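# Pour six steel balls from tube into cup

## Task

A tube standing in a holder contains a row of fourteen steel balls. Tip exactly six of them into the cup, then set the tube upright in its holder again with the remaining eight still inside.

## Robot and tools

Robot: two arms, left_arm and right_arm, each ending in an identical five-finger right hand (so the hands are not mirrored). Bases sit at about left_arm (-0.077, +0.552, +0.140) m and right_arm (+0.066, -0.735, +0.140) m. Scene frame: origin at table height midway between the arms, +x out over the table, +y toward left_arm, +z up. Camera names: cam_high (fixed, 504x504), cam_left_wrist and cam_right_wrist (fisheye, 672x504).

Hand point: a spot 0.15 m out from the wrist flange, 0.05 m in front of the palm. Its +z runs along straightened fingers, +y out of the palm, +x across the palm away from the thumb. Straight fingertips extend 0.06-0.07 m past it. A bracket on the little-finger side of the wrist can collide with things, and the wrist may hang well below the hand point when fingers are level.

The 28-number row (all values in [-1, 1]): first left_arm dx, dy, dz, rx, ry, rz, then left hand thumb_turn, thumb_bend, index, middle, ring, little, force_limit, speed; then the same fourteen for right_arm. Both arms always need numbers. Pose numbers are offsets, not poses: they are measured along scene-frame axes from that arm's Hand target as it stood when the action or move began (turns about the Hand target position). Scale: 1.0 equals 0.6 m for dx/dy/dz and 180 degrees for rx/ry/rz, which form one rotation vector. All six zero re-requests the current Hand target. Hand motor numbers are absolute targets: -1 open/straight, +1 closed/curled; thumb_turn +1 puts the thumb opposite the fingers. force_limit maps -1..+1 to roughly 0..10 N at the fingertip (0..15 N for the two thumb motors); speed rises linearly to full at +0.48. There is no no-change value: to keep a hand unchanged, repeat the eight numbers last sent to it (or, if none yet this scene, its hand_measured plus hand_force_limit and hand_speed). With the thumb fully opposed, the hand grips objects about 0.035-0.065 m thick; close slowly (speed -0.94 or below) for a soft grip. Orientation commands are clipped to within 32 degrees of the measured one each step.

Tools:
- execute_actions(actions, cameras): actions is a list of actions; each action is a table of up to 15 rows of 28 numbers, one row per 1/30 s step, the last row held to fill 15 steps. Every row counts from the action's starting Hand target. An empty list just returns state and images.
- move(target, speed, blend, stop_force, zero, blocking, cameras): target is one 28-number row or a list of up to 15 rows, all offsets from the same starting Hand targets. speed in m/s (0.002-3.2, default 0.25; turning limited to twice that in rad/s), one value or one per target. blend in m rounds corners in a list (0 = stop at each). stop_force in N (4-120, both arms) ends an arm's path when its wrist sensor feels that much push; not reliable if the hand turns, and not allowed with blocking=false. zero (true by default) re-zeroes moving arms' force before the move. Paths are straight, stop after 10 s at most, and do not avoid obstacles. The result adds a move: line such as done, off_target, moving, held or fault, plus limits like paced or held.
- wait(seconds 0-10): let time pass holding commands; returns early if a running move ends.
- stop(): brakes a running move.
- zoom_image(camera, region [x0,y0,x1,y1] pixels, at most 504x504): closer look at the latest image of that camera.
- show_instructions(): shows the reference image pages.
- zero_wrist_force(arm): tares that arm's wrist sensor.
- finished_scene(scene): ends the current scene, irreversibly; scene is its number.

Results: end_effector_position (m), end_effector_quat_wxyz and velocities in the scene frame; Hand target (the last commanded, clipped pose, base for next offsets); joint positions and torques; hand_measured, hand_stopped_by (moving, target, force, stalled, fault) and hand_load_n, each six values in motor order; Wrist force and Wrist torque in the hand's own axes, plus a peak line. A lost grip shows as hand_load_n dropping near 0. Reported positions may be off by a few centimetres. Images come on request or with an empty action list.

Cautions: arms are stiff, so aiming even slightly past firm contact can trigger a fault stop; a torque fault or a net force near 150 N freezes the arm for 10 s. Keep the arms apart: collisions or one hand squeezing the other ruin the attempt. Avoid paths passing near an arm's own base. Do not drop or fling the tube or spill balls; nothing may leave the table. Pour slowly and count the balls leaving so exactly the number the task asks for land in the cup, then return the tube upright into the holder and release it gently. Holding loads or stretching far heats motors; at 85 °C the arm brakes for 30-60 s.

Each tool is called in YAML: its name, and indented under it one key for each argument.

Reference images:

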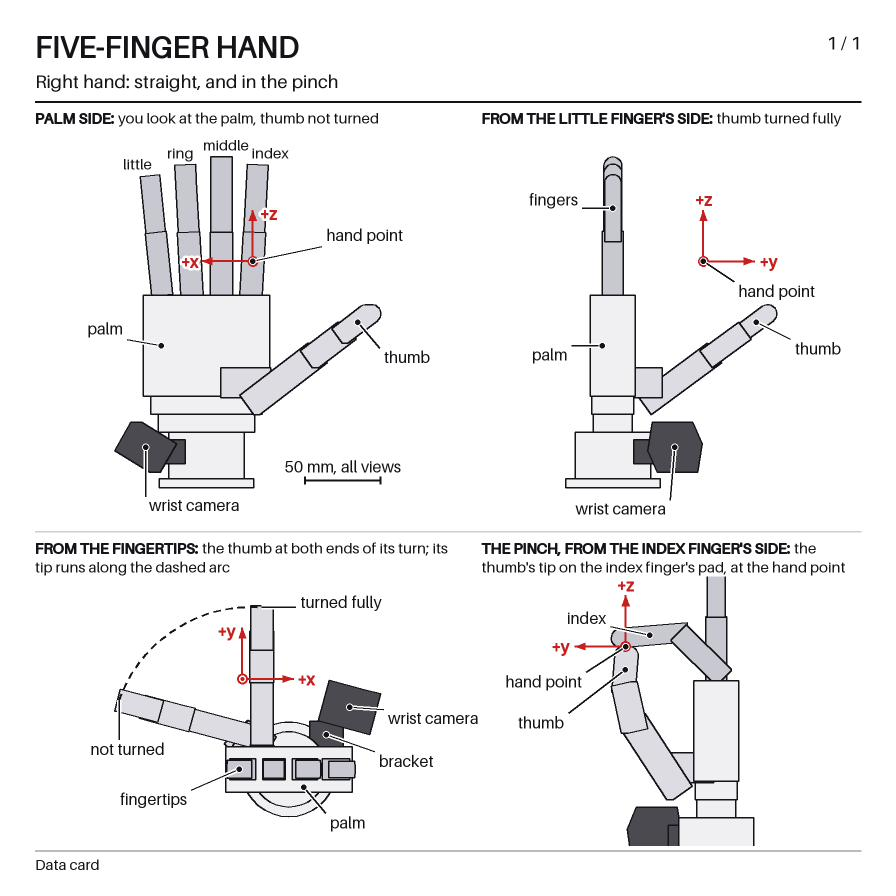

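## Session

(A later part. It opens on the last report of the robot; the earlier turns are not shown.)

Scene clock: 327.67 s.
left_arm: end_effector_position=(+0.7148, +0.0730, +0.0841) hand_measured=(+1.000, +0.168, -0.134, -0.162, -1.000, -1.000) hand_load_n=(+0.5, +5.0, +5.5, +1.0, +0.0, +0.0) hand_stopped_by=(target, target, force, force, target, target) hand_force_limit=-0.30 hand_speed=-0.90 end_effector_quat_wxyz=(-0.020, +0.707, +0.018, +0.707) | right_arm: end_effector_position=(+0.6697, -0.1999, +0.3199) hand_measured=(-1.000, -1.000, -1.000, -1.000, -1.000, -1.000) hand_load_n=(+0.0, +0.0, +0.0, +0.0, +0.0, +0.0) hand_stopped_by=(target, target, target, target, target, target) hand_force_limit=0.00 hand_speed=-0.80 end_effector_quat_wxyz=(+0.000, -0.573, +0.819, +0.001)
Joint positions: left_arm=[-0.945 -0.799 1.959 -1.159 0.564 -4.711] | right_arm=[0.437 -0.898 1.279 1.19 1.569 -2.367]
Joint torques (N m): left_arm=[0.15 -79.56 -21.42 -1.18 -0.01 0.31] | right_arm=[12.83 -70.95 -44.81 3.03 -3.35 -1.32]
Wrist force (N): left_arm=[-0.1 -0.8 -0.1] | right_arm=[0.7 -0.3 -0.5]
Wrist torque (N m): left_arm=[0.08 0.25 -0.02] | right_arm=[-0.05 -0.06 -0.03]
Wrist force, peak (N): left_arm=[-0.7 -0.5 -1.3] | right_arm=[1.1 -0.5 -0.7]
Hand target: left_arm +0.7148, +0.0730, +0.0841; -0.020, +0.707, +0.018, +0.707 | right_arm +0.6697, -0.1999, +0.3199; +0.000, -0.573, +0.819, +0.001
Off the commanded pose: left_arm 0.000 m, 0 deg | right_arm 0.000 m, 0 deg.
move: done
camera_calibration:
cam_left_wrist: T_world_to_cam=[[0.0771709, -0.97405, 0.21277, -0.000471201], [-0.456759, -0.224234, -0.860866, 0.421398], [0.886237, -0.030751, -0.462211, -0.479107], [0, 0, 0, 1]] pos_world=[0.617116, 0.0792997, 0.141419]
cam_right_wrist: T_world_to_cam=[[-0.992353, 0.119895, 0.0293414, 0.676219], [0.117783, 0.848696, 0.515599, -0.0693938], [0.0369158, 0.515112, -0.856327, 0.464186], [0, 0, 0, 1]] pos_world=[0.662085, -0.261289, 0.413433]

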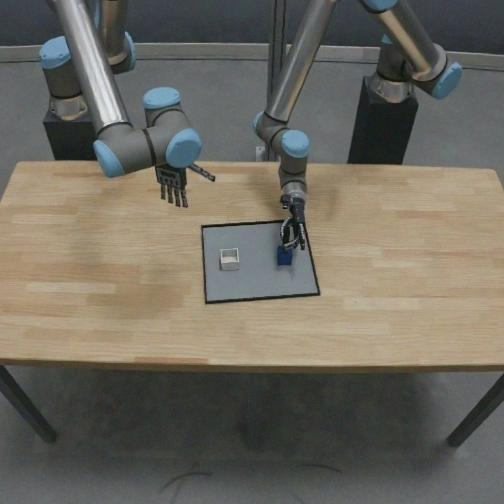

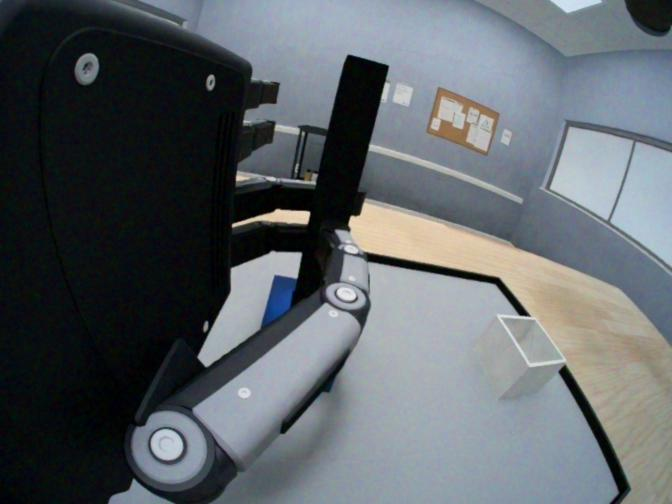

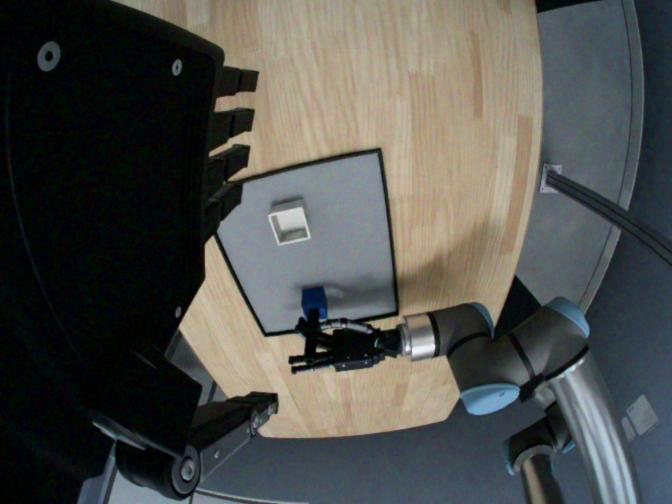

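move:
  target:
    - [0,0,0,0,0,0,1,0.17,0.55,0.55,-1,-1,0.0,-0.92,0,0,0,0,0,0,-1,-1,-1,-1,-1,-1,0,-0.8]

Scene clock: 333.30 s.
left_arm: end_effector_position=(+0.7148, +0.0730, +0.0841) hand_measured=(+1.000, +0.168, -0.134, -0.142, -1.000, -1.000) hand_load_n=(+1.5, +8.5, +2.0, +6.5, +0.0, +0.0) hand_stopped_by=(target, target, force, force, target, target) hand_force_limit=0.00 hand_speed=-0.92 end_effector_quat_wxyz=(-0.020, +0.707, +0.018, +0.707) | right_arm: end_effector_position=(+0.6697, -0.1999, +0.3199) hand_measured=(-1.000, -1.000, -1.000, -1.000, -1.000, -1.000) hand_load_n=(+0.0, +0.0, +0.0, +0.0, +0.0, +0.0) hand_stopped_by=(target, target, target, target, target, target) hand_force_limit=0.00 hand_speed=-0.80 end_effector_quat_wxyz=(+0.000, -0.573, +0.819, +0.001)
Joint positions: left_arm=[-0.945 -0.799 1.959 -1.159 0.564 -4.711] | right_arm=[0.437 -0.898 1.279 1.19 1.569 -2.367]
Joint torques (N m): left_arm=[1.34 -80.33 -20.58 -1.22 0.14 0.02] | right_arm=[11.86 -72.27 -44.96 3.02 -3.32 -1.21]
Wrist force (N): left_arm=[1.0 -0.5 -1.8] | right_arm=[1.0 -0.3 -0.4]
Wrist torque (N m): left_arm=[0.10 0.23 -0.08] | right_arm=[-0.05 -0.11 0.00]
Wrist force, peak (N): left_arm=[0.8 -0.8 -2.2] | right_arm=[1.2 -0.5 -0.7]
Hand target: left_arm +0.7148, +0.0730, +0.0841; -0.020, +0.707, +0.018, +0.707 | right_arm +0.6697, -0.1999, +0.3199; +0.000, -0.573, +0.819, +0.001
Off the commanded pose: left_arm 0.000 m, 0 deg | right_arm 0.000 m, 0 deg.
move: done

move:
  target:
    - [0,0,0,0,0,0,1,0.17,0.5,0.55,-1,-1,0.0,-0.94,0,0,0,0,0,0,-1,-1,-1,-1,-1,-1,0,-0.8]

Scene clock: 336.50 s.
left_arm: end_effector_position=(+0.7148, +0.0730, +0.0841) hand_measured=(+1.000, +0.168, -0.124, -0.142, -1.000, -1.000) hand_load_n=(+1.5, +9.5, +6.0, +5.0, +0.0, +0.0) hand_stopped_by=(target, target, force, force, target, target) hand_force_limit=0.00 hand_speed=-0.94 end_effector_quat_wxyz=(-0.020, +0.707, +0.018, +0.707) | right_arm: end_effector_position=(+0.6697, -0.1999, +0.3199) hand_measured=(-1.000, -1.000, -1.000, -1.000, -1.000, -1.000) hand_load_n=(+0.0, +0.0, +0.0, +0.0, +0.0, +0.0) hand_stopped_by=(target, target, target, target, target, target) hand_force_limit=0.00 hand_speed=-0.80 end_effector_quat_wxyz=(+0.000, -0.573, +0.819, +0.001)
Joint positions: left_arm=[-0.945 -0.799 1.959 -1.159 0.564 -4.711] | right_arm=[0.437 -0.898 1.279 1.19 1.569 -2.367]
Joint torques (N m): left_arm=[-0.25 -79.75 -21.12 -1 -0.42 -0.2] | right_arm=[10.21 -73.05 -44.08 2.98 -3.21 -1.25]
Wrist force (N): left_arm=[1.3 -1.1 -0.7] | right_arm=[0.5 -0.2 -0.5]
Wrist torque (N m): left_arm=[0.06 0.26 -0.02] | right_arm=[-0.03 -0.03 -0.03]
Wrist force, peak (N): left_arm=[1.3 -0.2 -2.1] | right_arm=[1.1 -0.4 -0.6]
Hand target: left_arm +0.7148, +0.0730, +0.0841; -0.020, +0.707, +0.018, +0.707 | right_arm +0.6697, -0.1999, +0.3199; +0.000, -0.573, +0.819, +0.001
Off the commanded pose: left_arm 0.000 m, 0 deg | right_arm 0.000 m, 0 deg.
move: done

zero_wrist_force:
  arm: "left_arm"

move:
  target:
    - [0,0,0.05,0,0,0,1,0.17,0.5,0.55,-1,-1,0.0,-0.94,0,0,0,0,0,0,-1,-1,-1,-1,-1,-1,0,-0.8]
  speed: 0.05
  cameras: ["all"]

zoom_image:
  camera: "cam_left_wrist"
  region: [200, 50, 450, 300]

zoom_image:
  camera: "cam_right_wrist"
  region: [270, 270, 370, 370]

zoom_image:
  camera: "cam_high"
  region: [260, 200, 320, 270]

Wrist force sensor zeroed.

Scene clock: 342.23 s.
left_arm: end_effector_position=(+0.7148, +0.0731, +0.1142) hand_measured=(+1.000, +0.168, -0.124, -0.142, -1.000, -1.000) hand_load_n=(+0.5, +6.5, +4.0, +2.5, +0.0, +0.0) hand_stopped_by=(target, target, force, force, target, target) hand_force_limit=0.00 hand_speed=-0.94 end_effector_quat_wxyz=(-0.020, +0.707, +0.018, +0.707) | right_arm: end_effector_position=(+0.6697, -0.1999, +0.3199) hand_measured=(-1.000, -1.000, -1.000, -1.000, -1.000, -1.000) hand_load_n=(+0.0, -0.5, +0.0, +0.0, +0.0, +0.0) hand_stopped_by=(target, target, target, target, target, target) hand_force_limit=0.00 hand_speed=-0.80 end_effector_quat_wxyz=(+0.000, -0.573, +0.819, +0.001)
Joint positions: left_arm=[-0.945 -0.847 1.966 -1.117 0.564 -4.711] | right_arm=[0.437 -0.898 1.279 1.19 1.569 -2.367]
Joint torques (N m): left_arm=[1.79 -61.42 -18.01 -4.99 0.29 0.29] | right_arm=[11.04 -71.76 -44.52 3.16 -3.09 -1.35]
Wrist force (N, zeroed by zero_wrist_force on left_arm): left_arm=[-2.9 0.6 -0.2] | right_arm=[0.6 -0.4 -0.4]
Wrist torque (N m, zeroed by zero_wrist_force on left_arm): left_arm=[0.05 0.01 -0.07] | right_arm=[-0.06 -0.05 -0.03]
Wrist force, peak (N, zeroed by zero_wrist_force on left_arm): left_arm=[-5.4 0.7 -1.2] | right_arm=[1.3 -0.3 -0.1]
Hand target: left_arm +0.7148, +0.0730, +0.1141; -0.020, +0.707, +0.018, +0.707 | right_arm +0.6697, -0.1999, +0.3199; +0.000, -0.573, +0.819, +0.001
Off the commanded pose: left_arm 0.000 m, 0 deg | right_arm 0.000 m, 0 deg.
move: done
camera_calibration:
cam_left_wrist: T_world_to_cam=[[0.0771763, -0.974101, 0.212534, -0.00681241], [-0.456831, -0.224026, -0.860882, 0.447253], [0.886199, -0.0306526, -0.462289, -0.465213], [0, 0, 0, 1]] pos_world=[0.617116, 0.0793001, 0.171417]
cam_right_wrist: T_world_to_cam=[[-0.992353, 0.119895, 0.0293414, 0.676219], [0.117783, 0.848696, 0.515599, -0.0693938], [0.0369158, 0.515112, -0.856327, 0.464186], [0, 0, 0, 1]] pos_world=[0.662085, -0.261289, 0.413433]

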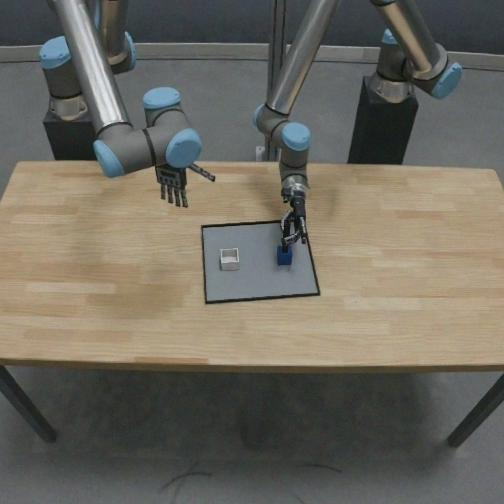

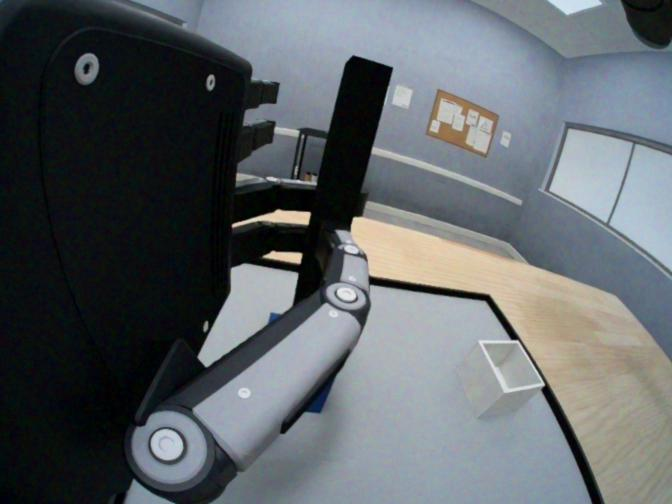

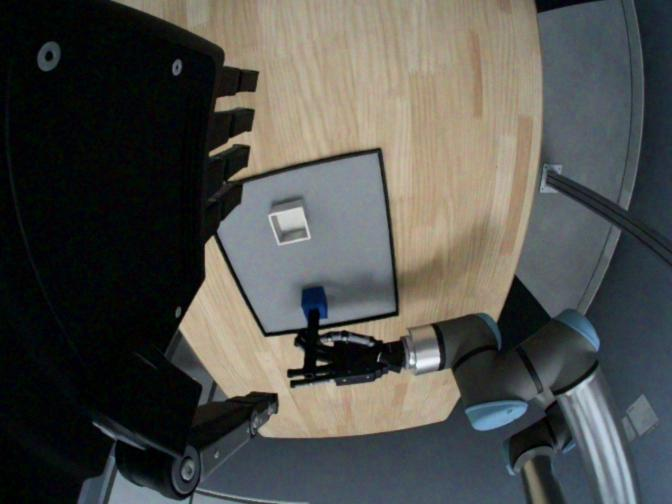

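Scaled by 2.016 from the camera's 672x504 image, which has a finer 960x720 frame.

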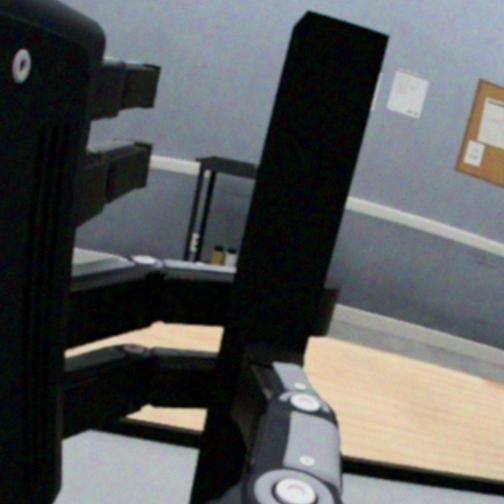

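Scaled by 5.040 from the camera's 672x504 image, which has a finer 960x720 frame.

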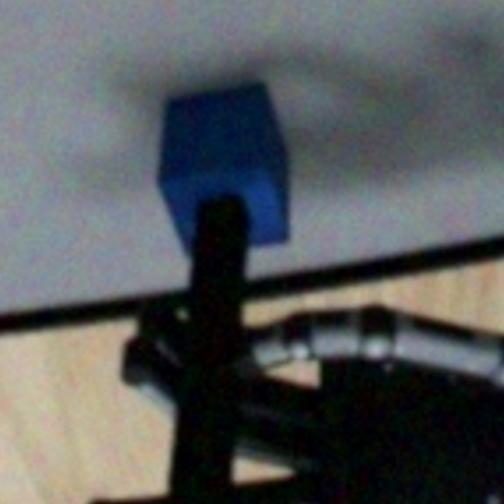

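Scaled by 7.200 from the camera's 504x504 image, which has a finer 720x720 frame.

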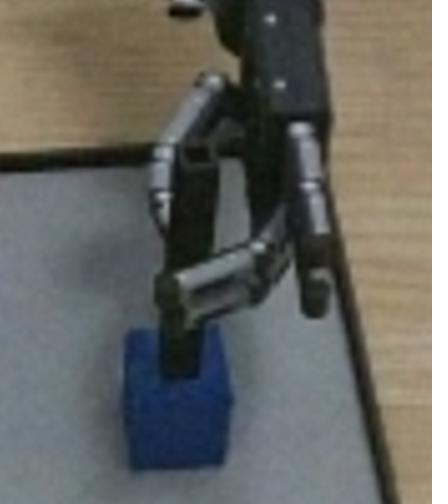

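move:
  target:
    - [0,0,0,0,0,0,1,0.17,0.45,0.5,-1,-1,0.3,-0.94,0,0,0,0,0,0,-1,-1,-1,-1,-1,-1,0,-0.8]

move:
  target:
    - [0,0,0.0667,0,0,0,1,0.17,0.45,0.5,-1,-1,0.3,-0.94,0,0,0,0,0,0,-1,-1,-1,-1,-1,-1,0,-0.8]
  speed: 0.08
  cameras: ["all"]

zoom_image:
  camera: "cam_left_wrist"
  region: [200, 30, 470, 300]

zoom_image:
  camera: "cam_right_wrist"
  region: [250, 260, 390, 400]

zoom_image:
  camera: "cam_high"
  region: [260, 190, 330, 270]

Scene clock: 354.57 s.
left_arm: end_effector_position=(+0.7148, +0.0730, +0.1141) hand_measured=(+1.000, +0.166, -0.110, -0.116, -1.000, -1.000) hand_load_n=(+2.5, +12.5, +5.0, +7.0, +0.0, +0.0) hand_stopped_by=(target, target, force, force, target, target) hand_force_limit=0.30 hand_speed=-0.94 end_effector_quat_wxyz=(-0.020, +0.707, +0.018, +0.707) | right_arm: end_effector_position=(+0.6697, -0.1999, +0.3199) hand_measured=(-1.000, -1.000, -1.000, -1.000, -1.000, -1.000) hand_load_n=(+0.0, +0.0, +0.0, +0.0, -0.5, +0.0) hand_stopped_by=(target, target, target, target, target, target) hand_force_limit=0.00 hand_speed=-0.80 end_effector_quat_wxyz=(+0.000, -0.573, +0.819, +0.001)
Joint positions: left_arm=[-0.945 -0.847 1.966 -1.117 0.564 -4.711] | right_arm=[0.437 -0.898 1.279 1.19 1.569 -2.367]
Joint torques (N m): left_arm=[-0.66 -60.68 -34.25 -5.46 0.4 -2.67] | right_arm=[11.64 -72.33 -44.71 3.28 -3.13 -1.13]
Wrist force (N, zeroed by zero_wrist_force on left_arm): left_arm=[-2.3 0.3 -0.4] | right_arm=[0.7 -0.5 -0.4]
Wrist torque (N m, zeroed by zero_wrist_force on left_arm): left_arm=[0.06 -0.05 -0.03] | right_arm=[-0.09 -0.07 -0.02]
Wrist force, peak (N, zeroed by zero_wrist_force on left_arm): left_arm=[-3.0 0.9 0.0] | right_arm=[1.2 -0.4 -0.7]
Hand target: left_arm +0.7148, +0.0730, +0.1141; -0.020, +0.707, +0.018, +0.707 | right_arm +0.6697, -0.1999, +0.3199; +0.000, -0.573, +0.819, +0.001
Off the commanded pose: left_arm 0.000 m, 0 deg | right_arm 0.000 m, 0 deg.
move: done

Scene clock: 355.37 s.
left_arm: end_effector_position=(+0.7148, +0.0731, +0.1542) hand_measured=(+1.000, +0.166, -0.110, -0.116, -1.000, -1.000) hand_load_n=(+2.0, +12.5, +5.0, +6.0, +0.0, +0.0) hand_stopped_by=(target, target, force, force, target, target) hand_force_limit=0.30 hand_speed=-0.94 end_effector_quat_wxyz=(-0.020, +0.707, +0.018, +0.707) end_effector_velocity=(-0.001, -0.002, -0.001) end_effector_angular_velocity=(-0.003, -0.001, -0.002) | right_arm: end_effector_position=(+0.6697, -0.1999, +0.3199) hand_measured=(-1.000, -1.000, -1.000, -1.000, -1.000, -1.000) hand_load_n=(+0.0, +0.0, +0.0, +0.0, +0.0, +0.0) hand_stopped_by=(target, target, target, target, target, target) hand_force_limit=0.00 hand_speed=-0.80 end_effector_quat_wxyz=(+0.000, -0.573, +0.819, +0.001)
Joint positions: left_arm=[-0.945 -0.91 1.97 -1.059 0.564 -4.711] | right_arm=[0.437 -0.898 1.279 1.19 1.569 -2.367]
Joint velocities: left_arm=[-0.002 0.002 0 -0.005 0.001 -0.001] | right_arm=[within noise]
Joint torques (N m): left_arm=[5.54 -55.24 -17.41 -5.88 -0.18 -3.35] | right_arm=[12.33 -72.31 -44.19 3.34 -3.25 -1.25]
Wrist force (N, zeroed by zero_wrist_force on left_arm): left_arm=[-2.8 0.9 0.0] | right_arm=[0.7 -0.1 -0.4]
Wrist torque (N m, zeroed by zero_wrist_force on left_arm): left_arm=[0.05 0.02 -0.11] | right_arm=[-0.02 -0.07 -0.02]
Wrist force, peak (N, zeroed by zero_wrist_force on left_arm): left_arm=[-4.8 0.4 -0.5] | right_arm=[0.9 -0.6 -0.6]
Hand target: left_arm +0.7148, +0.0730, +0.1542; -0.020, +0.707, +0.018, +0.707 | right_arm +0.6697, -0.1999, +0.3199; +0.000, -0.573, +0.819, +0.001
Off the commanded pose: left_arm 0.000 m, 0 deg | right_arm 0.000 m, 0 deg.
move: done
camera_calibration:
cam_left_wrist: T_world_to_cam=[[0.0771239, -0.974126, 0.212439, -0.0152592], [-0.456839, -0.223917, -0.860906, 0.481689], [0.8862, -0.0306543, -0.462288, -0.446721], [0, 0, 0, 1]] pos_world=[0.617116, 0.0793002, 0.211416]
cam_right_wrist: T_world_to_cam=[[-0.992353, 0.119895, 0.0293414, 0.676219], [0.117783, 0.848696, 0.515599, -0.0693938], [0.0369158, 0.515112, -0.856327, 0.464186], [0, 0, 0, 1]] pos_world=[0.662085, -0.261289, 0.413433]

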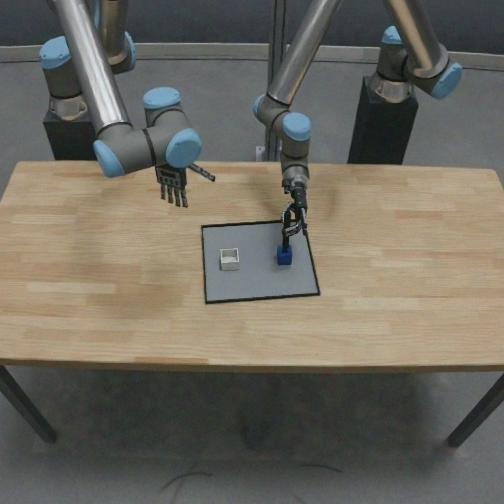

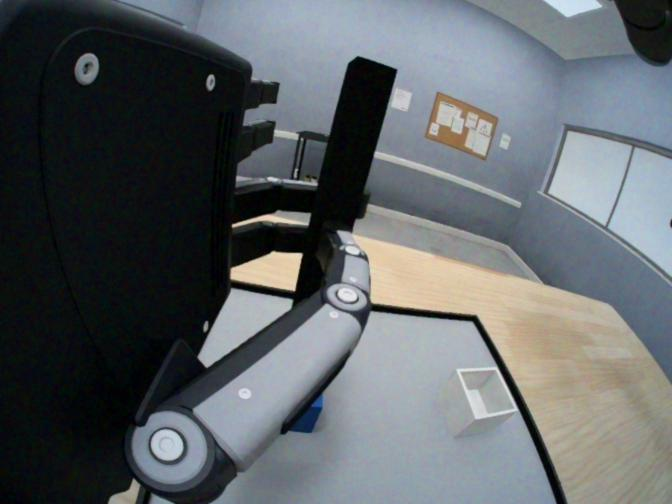

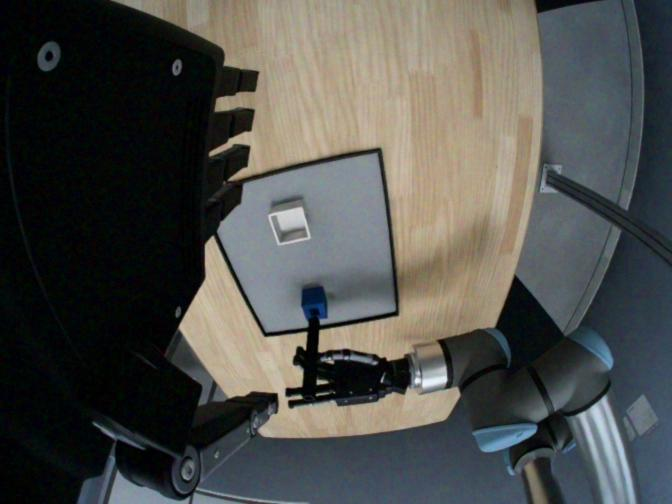

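Scaled by 1.867 from the camera's 672x504 image, which has a finer 960x720 frame.

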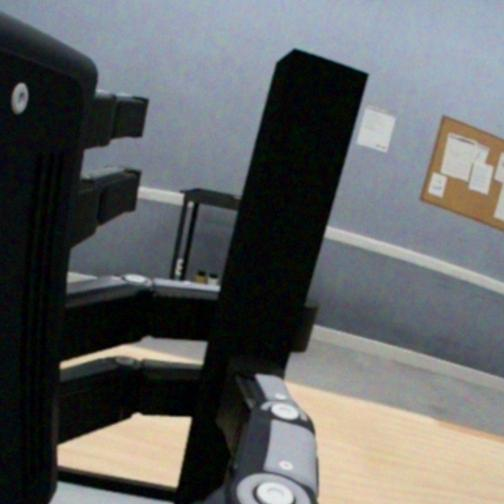

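Scaled by 3.600 from the camera's 672x504 image, which has a finer 960x720 frame.

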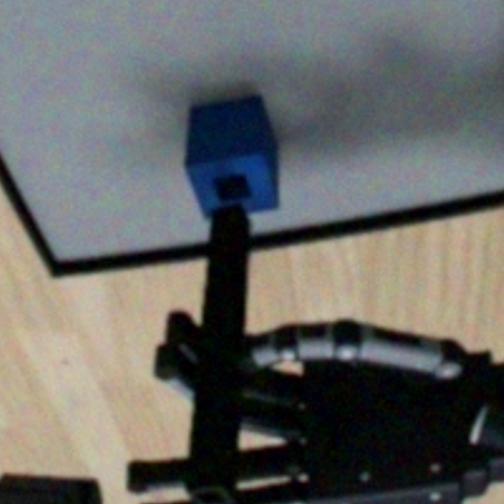

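Scaled by 6.300 from the camera's 504x504 image, which has a finer 720x720 frame.

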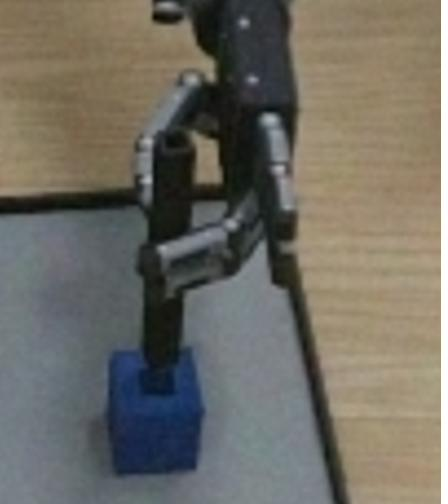

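move:
  target:
    - [0,0,0.08,0,0,0,1,0.17,0.45,0.5,-1,-1,0.3,-0.94,0,0,0,0,0,0,-1,-1,-1,-1,-1,-1,0,-0.8]
    - [0.0197,-0.1267,0.01,0.4161,0.0218,0,1,0.17,0.45,0.5,-1,-1,0.3,-0.94,0,0,0,0,0,0,-1,-1,-1,-1,-1,-1,0,-0.8]
  speed: 0.2
  blend: 0.02
  cameras: ["all"]

zoom_image:
  camera: "cam_right_wrist"
  region: [220, 170, 400, 350]

zoom_image:
  camera: "cam_high"
  region: [210, 190, 310, 290]

Scene clock: 421.17 s.
left_arm: end_effector_position=(+0.7266, -0.0031, +0.1601) hand_measured=(+1.000, +0.166, -0.110, -0.116, -1.000, -1.000) hand_load_n=(+2.0, +13.0, +4.5, +6.0, +0.0, +0.0) hand_stopped_by=(target, target, force, force, target, target) hand_force_limit=0.30 hand_speed=-0.94 end_effector_quat_wxyz=(-0.446, +0.571, -0.416, +0.549) | right_arm: end_effector_position=(+0.6697, -0.1999, +0.3199) hand_measured=(-1.000, -1.000, -1.000, -1.000, -1.000, -1.000) hand_load_n=(+0.0, +0.0, +0.0, +0.0, +0.0, +0.0) hand_stopped_by=(target, target, target, target, target, target) hand_force_limit=0.00 hand_speed=-0.80 end_effector_quat_wxyz=(+0.000, -0.573, +0.819, +0.001)
Joint positions: left_arm=[-1.04 -0.852 1.719 -0.87 0.47 -3.398] | right_arm=[0.437 -0.898 1.279 1.19 1.569 -2.367]
Joint torques (N m): left_arm=[8.28 -105.88 -20.61 -3.74 0.51 0.43] | right_arm=[11.72 -71.91 -44.24 3.17 -3.17 -1.12]
Wrist force (N, zeroed by zero_wrist_force on left_arm): left_arm=[-1.5 1.5 0.7] | right_arm=[0.6 -0.3 -0.7]
Wrist torque (N m, zeroed by zero_wrist_force on left_arm): left_arm=[-0.01 0.02 0.10] | right_arm=[-0.02 -0.05 -0.03]
Wrist force, peak (N, zeroed by zero_wrist_force on left_arm): left_arm=[-5.4 0.4 -0.4] | right_arm=[0.9 -0.7 -1.0]
Hand target: left_arm +0.7266, -0.0030, +0.1602; -0.446, +0.571, -0.416, +0.549 | right_arm +0.6697, -0.1999, +0.3199; +0.000, -0.573, +0.819, +0.001
Off the commanded pose: left_arm 0.000 m, 0 deg | right_arm 0.000 m, 0 deg.
move: done
camera_calibration:
cam_left_wrist: T_world_to_cam=[[0.0500494, -0.456447, -0.888342, 0.105856], [-0.507958, 0.754194, -0.416138, 0.444147], [0.859927, 0.472067, -0.194109, -0.479065], [0, 0, 0, 1]] pos_world=[0.632271, -0.0605041, 0.185872]
cam_right_wrist: T_world_to_cam=[[-0.992353, 0.119895, 0.0293414, 0.676219], [0.117783, 0.848696, 0.515599, -0.0693938], [0.0369158, 0.515112, -0.856327, 0.464186], [0, 0, 0, 1]] pos_world=[0.662085, -0.261289, 0.413433]

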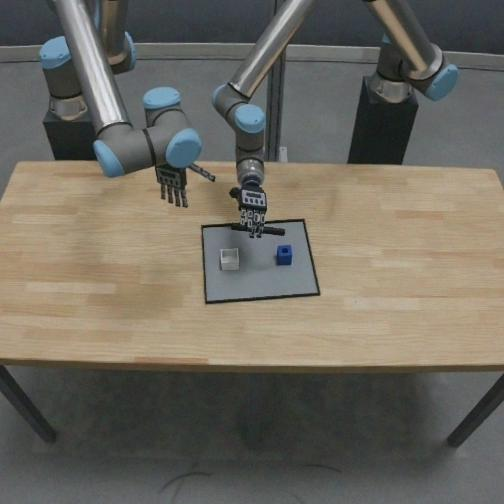

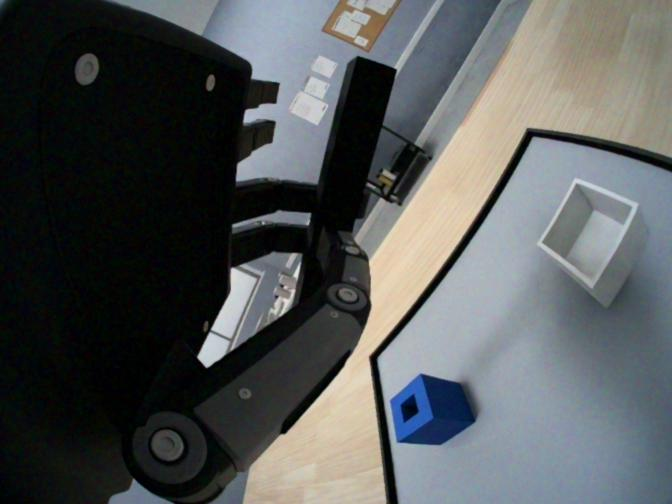

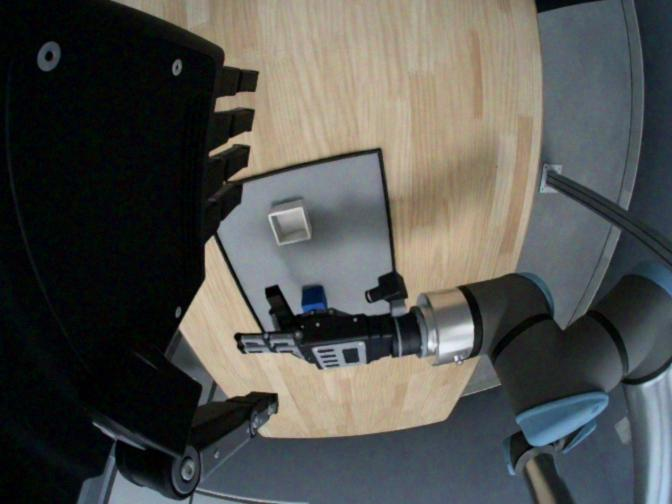

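Scaled by 2.800 from the camera's 672x504 image, which has a finer 960x720 frame.

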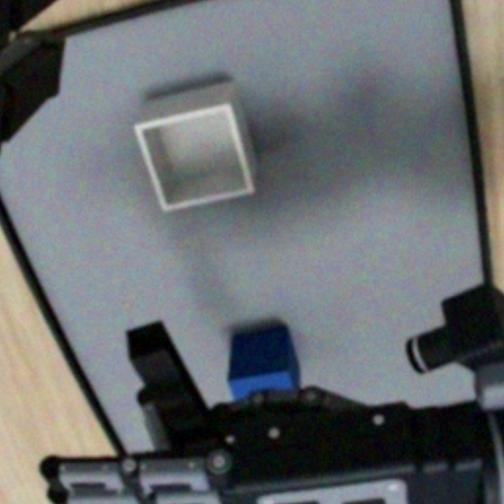

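Scaled by 5.040 from the camera's 504x504 image, which has a finer 720x720 frame.

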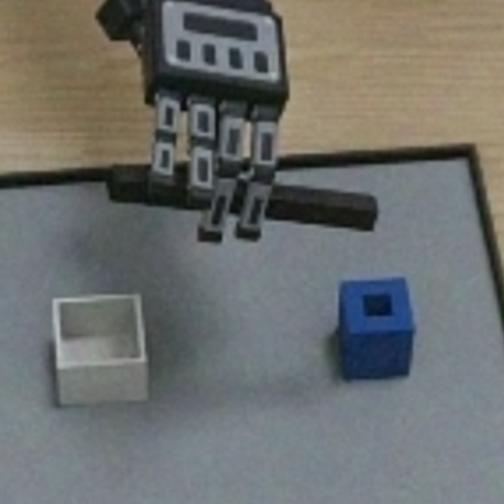

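move:
  target:
    - [0,0,-0.155,0.0278,0.0015,0,1,0.17,0.45,0.5,-1,-1,0.3,-0.94,0,0,0,0,0,0,-1,-1,-1,-1,-1,-1,0,-0.8]
  speed: 0.1
  cameras: ["all"]

zoom_image:
  camera: "cam_right_wrist"
  region: [240, 190, 360, 310]

zoom_image:
  camera: "cam_high"
  region: [210, 210, 290, 290]

Scene clock: 435.90 s.
left_arm: end_effector_position=(+0.7267, -0.0032, +0.0672) hand_measured=(+1.000, +0.166, -0.110, -0.116, -1.000, -1.000) hand_load_n=(+2.0, +12.5, +4.5, +6.0, +0.0, +0.0) hand_stopped_by=(target, target, force, force, target, target) hand_force_limit=0.30 hand_speed=-0.94 end_effector_quat_wxyz=(-0.470, +0.553, -0.440, +0.529) end_effector_velocity=(+0.000, +0.001, +0.002) end_effector_angular_velocity=(-0.002, +0.001, +0.001) | right_arm: end_effector_position=(+0.6697, -0.1999, +0.3199) hand_measured=(-1.000, -1.000, -1.000, -1.000, -1.000, -1.000) hand_load_n=(+0.0, +0.0, +0.0, +0.0, +0.0, +0.0) hand_stopped_by=(target, target, target, target, target, target) hand_force_limit=0.00 hand_speed=-0.80 end_effector_quat_wxyz=(+0.000, -0.573, +0.819, +0.001)
Joint positions: left_arm=[-1.043 -0.723 1.703 -0.983 0.466 -3.31] | right_arm=[0.437 -0.898 1.279 1.19 1.569 -2.367]
Joint velocities: left_arm=[0 -0.003 0.001 0.005 -0.001 -0.004] | right_arm=[within noise]
Joint torques (N m): left_arm=[-9.22 -107.88 -22.04 3.65 -1.56 -3.57] | right_arm=[11.17 -72.49 -44.36 3.38 -3.04 -1.16]
Wrist force (N, zeroed by zero_wrist_force on left_arm): left_arm=[-1.2 1.5 0.5] | right_arm=[0.9 -0.2 -0.5]
Wrist torque (N m, zeroed by zero_wrist_force on left_arm): left_arm=[0.08 -0.03 -0.03] | right_arm=[-0.03 -0.10 0.00]
Wrist force, peak (N, zeroed by zero_wrist_force on left_arm): left_arm=[-1.4 3.1 0.3] | right_arm=[0.8 -0.7 -0.9]
Hand target: left_arm +0.7266, -0.0030, +0.0672; -0.470, +0.553, -0.440, +0.529 | right_arm +0.6697, -0.1999, +0.3199; +0.000, -0.573, +0.819, +0.001
Off the commanded pose: left_arm 0.000 m, 0 deg | right_arm 0.000 m, 0 deg.
move: done
camera_calibration:
cam_left_wrist: T_world_to_cam=[[0.0459825, -0.377136, -0.925016, 0.0289854], [-0.509722, 0.787516, -0.346414, 0.402261], [0.85911, 0.487429, -0.156022, -0.499042], [0, 0, 0, 1]] pos_world=[0.63244, -0.062608, 0.0882994]
cam_right_wrist: T_world_to_cam=[[-0.992353, 0.119895, 0.0293414, 0.676219], [0.117783, 0.848696, 0.515599, -0.0693938], [0.0369158, 0.515112, -0.856327, 0.464186], [0, 0, 0, 1]] pos_world=[0.662085, -0.261289, 0.413433]

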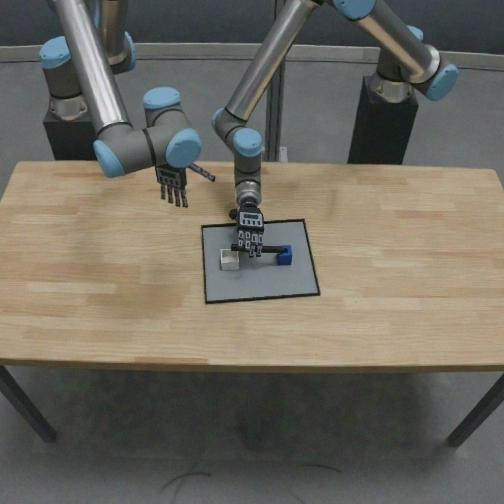

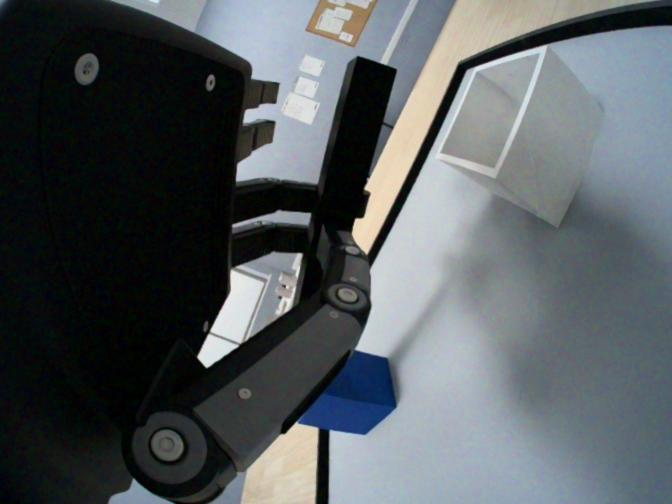

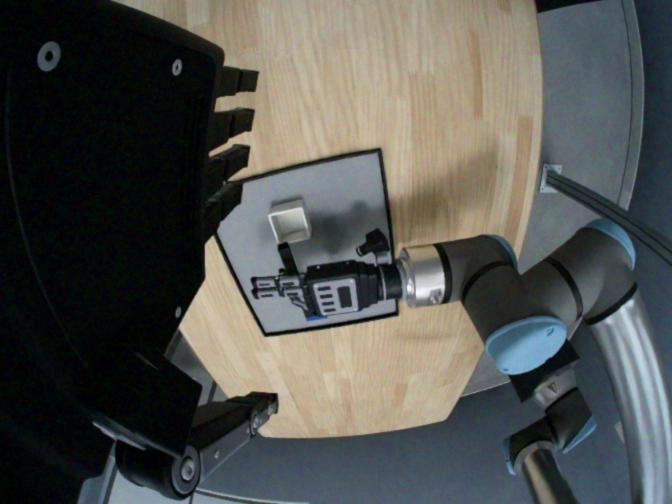

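Scaled by 4.200 from the camera's 672x504 image, which has a finer 960x720 frame.

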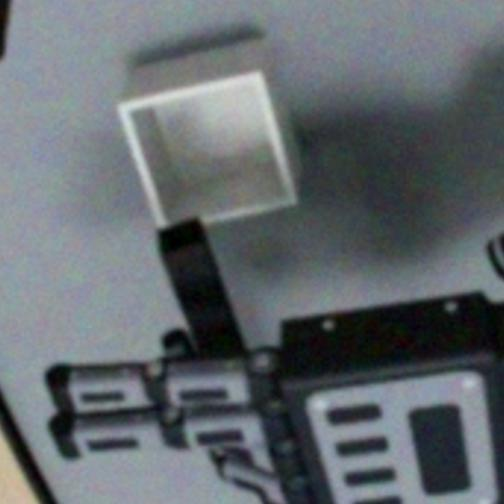

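Scaled by 6.300 from the camera's 504x504 image, which has a finer 720x720 frame.

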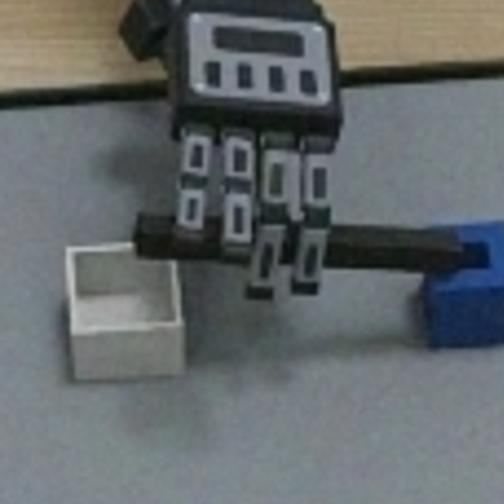

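move:
  target:
    - [0,0,0.0183,0.01665,0.0009,0,1,0.17,0.45,0.5,-1,-1,0.3,-0.94,0,0,0,0,0,0,-1,-1,-1,-1,-1,-1,0,-0.8]
  speed: 0.1
  cameras: ["cam_high", "cam_right_wrist"]

zoom_image:
  camera: "cam_high"
  region: [220, 230, 300, 280]

zoom_image:
  camera: "cam_right_wrist"
  region: [260, 190, 330, 260]

Scene clock: 463.87 s.
left_arm: end_effector_position=(+0.7267, -0.0030, +0.0783) hand_measured=(+1.000, +0.166, -0.110, -0.116, -1.000, -1.000) hand_load_n=(+2.0, +12.5, +4.5, +6.0, +0.0, +0.0) hand_stopped_by=(target, target, force, force, target, target) hand_force_limit=0.30 hand_speed=-0.94 end_effector_quat_wxyz=(-0.484, +0.541, -0.455, +0.516) end_effector_velocity=(+0.000, +0.000, -0.001) end_effector_angular_velocity=(-0.006, +0.000, -0.001) | right_arm: end_effector_position=(+0.6697, -0.1999, +0.3199) hand_measured=(-1.000, -1.000, -1.000, -1.000, -1.000, -1.000) hand_load_n=(+0.0, +0.0, -0.5, +0.0, +0.0, +0.0) hand_stopped_by=(target, target, target, target, target, target) hand_force_limit=0.00 hand_speed=-0.80 end_effector_quat_wxyz=(+0.000, -0.573, +0.819, +0.001)
Joint positions: left_arm=[-1.045 -0.734 1.699 -0.967 0.465 -3.258] | right_arm=[0.437 -0.898 1.279 1.19 1.569 -2.367]
Joint velocities: left_arm=[0.001 0.001 0.001 -0.002 0.001 -0.006] | right_arm=[within noise]
Joint torques (N m): left_arm=[-7.35 -76.07 -31.05 -4.83 -1.87 -3.04] | right_arm=[11.61 -71.86 -44.16 3.7 -3.23 -1.02]
Wrist force (N, zeroed by zero_wrist_force on left_arm): left_arm=[-1.4 1.7 0.4] | right_arm=[0.7 -0.2 -0.6]
Wrist torque (N m, zeroed by zero_wrist_force on left_arm): left_arm=[0.11 -0.03 0.03] | right_arm=[-0.02 -0.05 -0.03]
Wrist force, peak (N, zeroed by zero_wrist_force on left_arm): left_arm=[-1.7 1.9 0.6] | right_arm=[1.1 -0.8 -0.7]
Hand target: left_arm +0.7266, -0.0030, +0.0781; -0.484, +0.541, -0.455, +0.517 | right_arm +0.6697, -0.1999, +0.3199; +0.000, -0.573, +0.819, +0.001
Off the commanded pose: left_arm 0.000 m, 0 deg | right_arm 0.000 m, 0 deg.
move: done
camera_calibration:
cam_right_wrist: T_world_to_cam=[[-0.992353, 0.119895, 0.0293414, 0.676219], [0.117783, 0.848696, 0.515599, -0.0693938], [0.0369158, 0.515112, -0.856327, 0.464186], [0, 0, 0, 1]] pos_world=[0.662085, -0.261289, 0.413433]
Images, in order (width x height): cam_high 504x504, cam_right_wrist 672x504.

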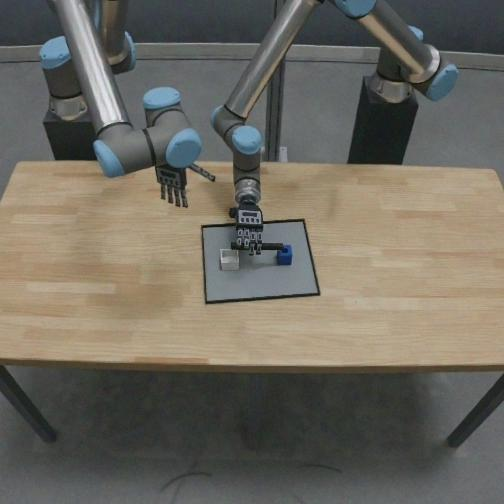

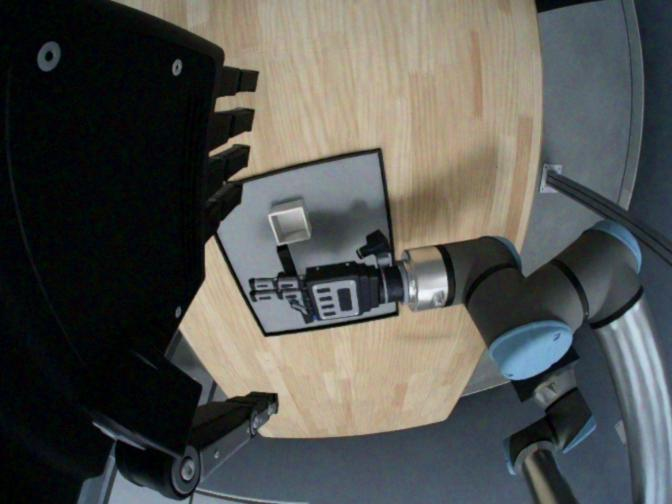

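Scaled by 6.300 from the camera's 504x504 image, which has a finer 720x720 frame.

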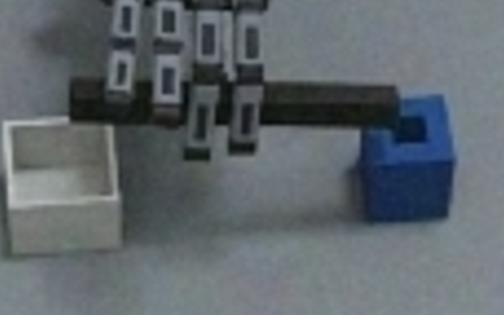

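Scaled by 7.200 from the camera's 672x504 image, which has a finer 960x720 frame.

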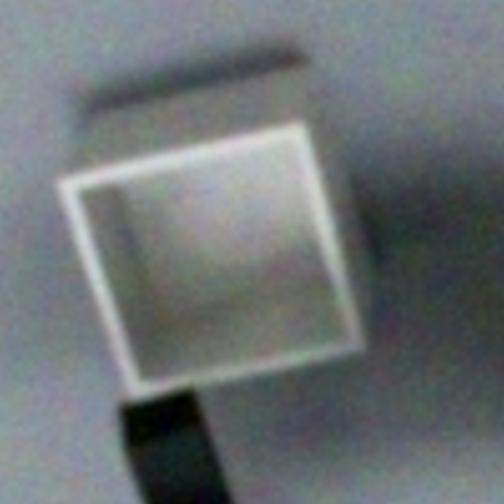

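execute_actions:
  actions:
    - [[-0.0003,0,0,0.0011,0.0001,0,1,0.17,0.45,0.5,-1,-1,0.3,-0.94,0,0,0,0,0,0,-1,-1,-1,-1,-1,-1,0,-0.8],[-0.001,0,0,0.0042,0.0002,0,1,0.17,0.45,0.5,-1,-1,0.3,-0.94,0,0,0,0,0,0,-1,-1,-1,-1,-1,-1,0,-0.8],[-0.002,0,0,0.0086,0.0005,0,1,0.17,0.45,0.5,-1,-1,0.3,-0.94,0,0,0,0,0,0,-1,-1,-1,-1,-1,-1,0,-0.8],[-0.0033,0,0,0.0139,0.0007,0,1,0.17,0.45,0.5,-1,-1,0.3,-0.94,0,0,0,0,0,0,-1,-1,-1,-1,-1,-1,0,-0.8],[-0.0046,0,0,0.0191,0.001,0,1,0.17,0.45,0.5,-1,-1,0.3,-0.94,0,0,0,0,0,0,-1,-1,-1,-1,-1,-1,0,-0.8],[-0.0057,0,0,0.0236,0.0012,0,1,0.17,0.45,0.5,-1,-1,0.3,-0.94,0,0,0,0,0,0,-1,-1,-1,-1,-1,-1,0,-0.8],[-0.0064,0,0,0.0266,0.0014,0,1,0.17,0.45,0.5,-1,-1,0.3,-0.94,0,0,0,0,0,0,-1,-1,-1,-1,-1,-1,0,-0.8],[-0.0067,0,0,0.0277,0.0015,0,1,0.17,0.45,0.5,-1,-1,0.3,-0.94,0,0,0,0,0,0,-1,-1,-1,-1,-1,-1,0,-0.8]]
    - [[0,0,0,0,0,0,1,0.17,0.45,0.5,-1,-1,0.3,-0.94,0,0,0,0,0,0,-1,-1,-1,-1,-1,-1,0,-0.8],[0,0,0,0,0,0,1,0.17,0.45,0.5,-1,-1,0.3,-0.94,0,0,0,0,0,0,-1,-1,-1,-1,-1,-1,0,-0.8],[0,0,0,0,0,0,1,0.17,0.45,0.5,-1,-1,0.3,-0.94,0,0,0,0,0,0,-1,-1,-1,-1,-1,-1,0,-0.8],[0,0,0,-0.0011,-0.0001,0,1,0.17,0.45,0.5,-1,-1,0.3,-0.94,0,0,0,0,0,0,-1,-1,-1,-1,-1,-1,0,-0.8],[0,0,0,-0.0042,-0.0002,0,1,0.17,0.45,0.5,-1,-1,0.3,-0.94,0,0,0,0,0,0,-1,-1,-1,-1,-1,-1,0,-0.8],[0,0,0,-0.0086,-0.0005,0,1,0.17,0.45,0.5,-1,-1,0.3,-0.94,0,0,0,0,0,0,-1,-1,-1,-1,-1,-1,0,-0.8],[0,0,0,-0.0139,-0.0007,0,1,0.17,0.45,0.5,-1,-1,0.3,-0.94,0,0,0,0,0,0,-1,-1,-1,-1,-1,-1,0,-0.8],[0,0,0,-0.0191,-0.001,0,1,0.17,0.45,0.5,-1,-1,0.3,-0.94,0,0,0,0,0,0,-1,-1,-1,-1,-1,-1,0,-0.8],[0,0,0,-0.0236,-0.0012,0,1,0.17,0.45,0.5,-1,-1,0.3,-0.94,0,0,0,0,0,0,-1,-1,-1,-1,-1,-1,0,-0.8],[0,0,0,-0.0266,-0.0014,0,1,0.17,0.45,0.5,-1,-1,0.3,-0.94,0,0,0,0,0,0,-1,-1,-1,-1,-1,-1,0,-0.8],[0,0,0,-0.0277,-0.0015,0,1,0.17,0.45,0.5,-1,-1,0.3,-0.94,0,0,0,0,0,0,-1,-1,-1,-1,-1,-1,0,-0.8]]
  cameras: ["cam_high", "cam_right_wrist"]

zoom_image:
  camera: "cam_right_wrist"
  region: [260, 190, 330, 260]

zoom_image:
  camera: "cam_high"
  region: [215, 235, 265, 285]

Scene clock: 508.13 s.
left_arm: end_effector_position=(+0.7227, -0.0029, +0.0782) hand_measured=(+1.000, +0.166, -0.110, -0.116, -1.000, -1.000) hand_load_n=(+2.0, +12.5, +4.5, +6.0, +0.0, +0.0) hand_stopped_by=(target, target, force, force, target, target) hand_force_limit=0.30 hand_speed=-0.94 end_effector_quat_wxyz=(-0.484, +0.541, -0.455, +0.516) | right_arm: end_effector_position=(+0.6697, -0.1999, +0.3199) hand_measured=(-1.000, -1.000, -1.000, -1.000, -1.000, -1.000) hand_load_n=(+0.0, +0.0, +0.0, +0.0, +0.0, +0.0) hand_stopped_by=(target, target, target, target, target, target) hand_force_limit=0.00 hand_speed=-0.80 end_effector_quat_wxyz=(+0.000, -0.573, +0.819, +0.001)
Joint positions: left_arm=[-1.05 -0.737 1.705 -0.971 0.46 -3.258] | right_arm=[0.437 -0.898 1.279 1.19 1.569 -2.367]
Joint torques (N m): left_arm=[-8.35 -73.7 -40.02 -0.99 -0.52 -1.54] | right_arm=[10.9 -72.15 -43.83 3.35 -3.08 -1.06]
Wrist force (N, zeroed by zero_wrist_force on left_arm): left_arm=[-1.3 1.9 0.3] | right_arm=[0.6 -0.3 -0.3]
Wrist torque (N m, zeroed by zero_wrist_force on left_arm): left_arm=[0.14 -0.04 -0.07] | right_arm=[-0.06 -0.06 -0.03]
Wrist force, peak (N, zeroed by zero_wrist_force on left_arm): left_arm=[-1.8 2.1 0.5] | right_arm=[1.5 -0.1 -0.9]
Hand target: left_arm +0.7226, -0.0030, +0.0781; -0.484, +0.541, -0.455, +0.517 | right_arm +0.6697, -0.1999, +0.3199; +0.000, -0.573, +0.819, +0.001
Off the commanded pose: left_arm 0.000 m, 0 deg | right_arm 0.000 m, 0 deg.
Step readings (end_effector_position of left_arm | right_arm):
0: (+0.7266, -0.0030, +0.0781) | (+0.6697, -0.1999, +0.3199)
1: (+0.7266, -0.0030, +0.0781) | (+0.6697, -0.1999, +0.3199)
2: (+0.7266, -0.0030, +0.0781) | (+0.6697, -0.1999, +0.3199)
4: (+0.7261, -0.0028, +0.0780) | (+0.6697, -0.1999, +0.3199)
8: (+0.7233, -0.0029, +0.0781) | (+0.6697, -0.1999, +0.3199)
15: (+0.7226, -0.0031, +0.0781) | (+0.6697, -0.1999, +0.3199)
16: (+0.7226, -0.0031, +0.0780) | (+0.6697, -0.1999, +0.3199)
17: (+0.7226, -0.0031, +0.0780) | (+0.6697, -0.1999, +0.3199)
19: (+0.7226, -0.0031, +0.0780) | (+0.6697, -0.1999, +0.3199)
23: (+0.7226, -0.0030, +0.0780) | (+0.6697, -0.1999, +0.3199)
30: (+0.7226, -0.0029, +0.0781) | (+0.6697, -0.1999, +0.3199)
camera_calibration:
cam_right_wrist: T_world_to_cam=[[-0.992353, 0.119895, 0.0293414, 0.676219], [0.117783, 0.848696, 0.515599, -0.0693938], [0.0369158, 0.515112, -0.856327, 0.464186], [0, 0, 0, 1]] pos_world=[0.662085, -0.261289, 0.413433]
Images, in order (width x height): cam_high 504x504, cam_right_wrist 672x504.

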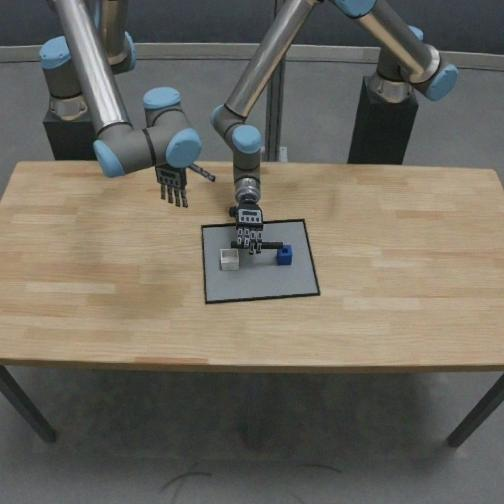

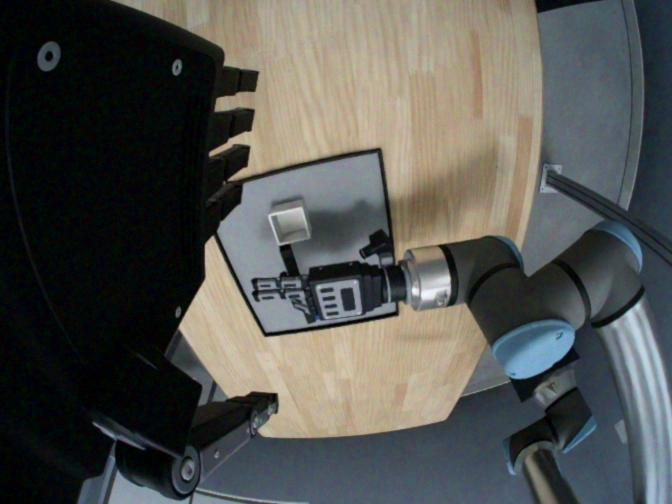

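Scaled by 7.200 from the camera's 672x504 image, which has a finer 960x720 frame.

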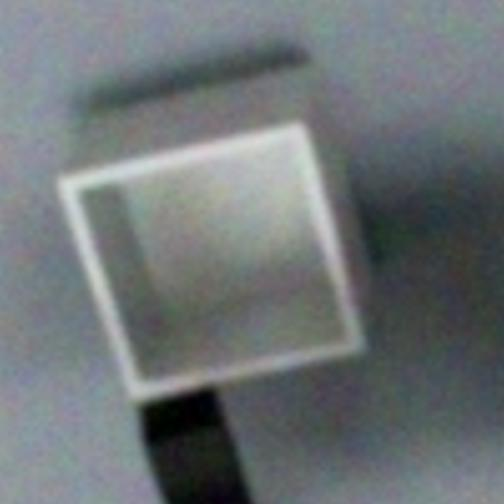

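Scaled by 10.080 from the camera's 504x504 image, which has a finer 720x720 frame.

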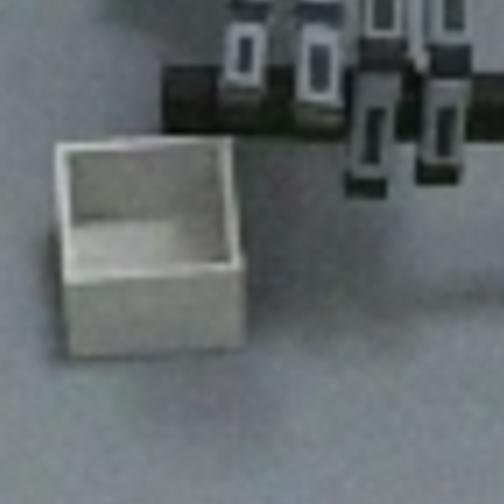

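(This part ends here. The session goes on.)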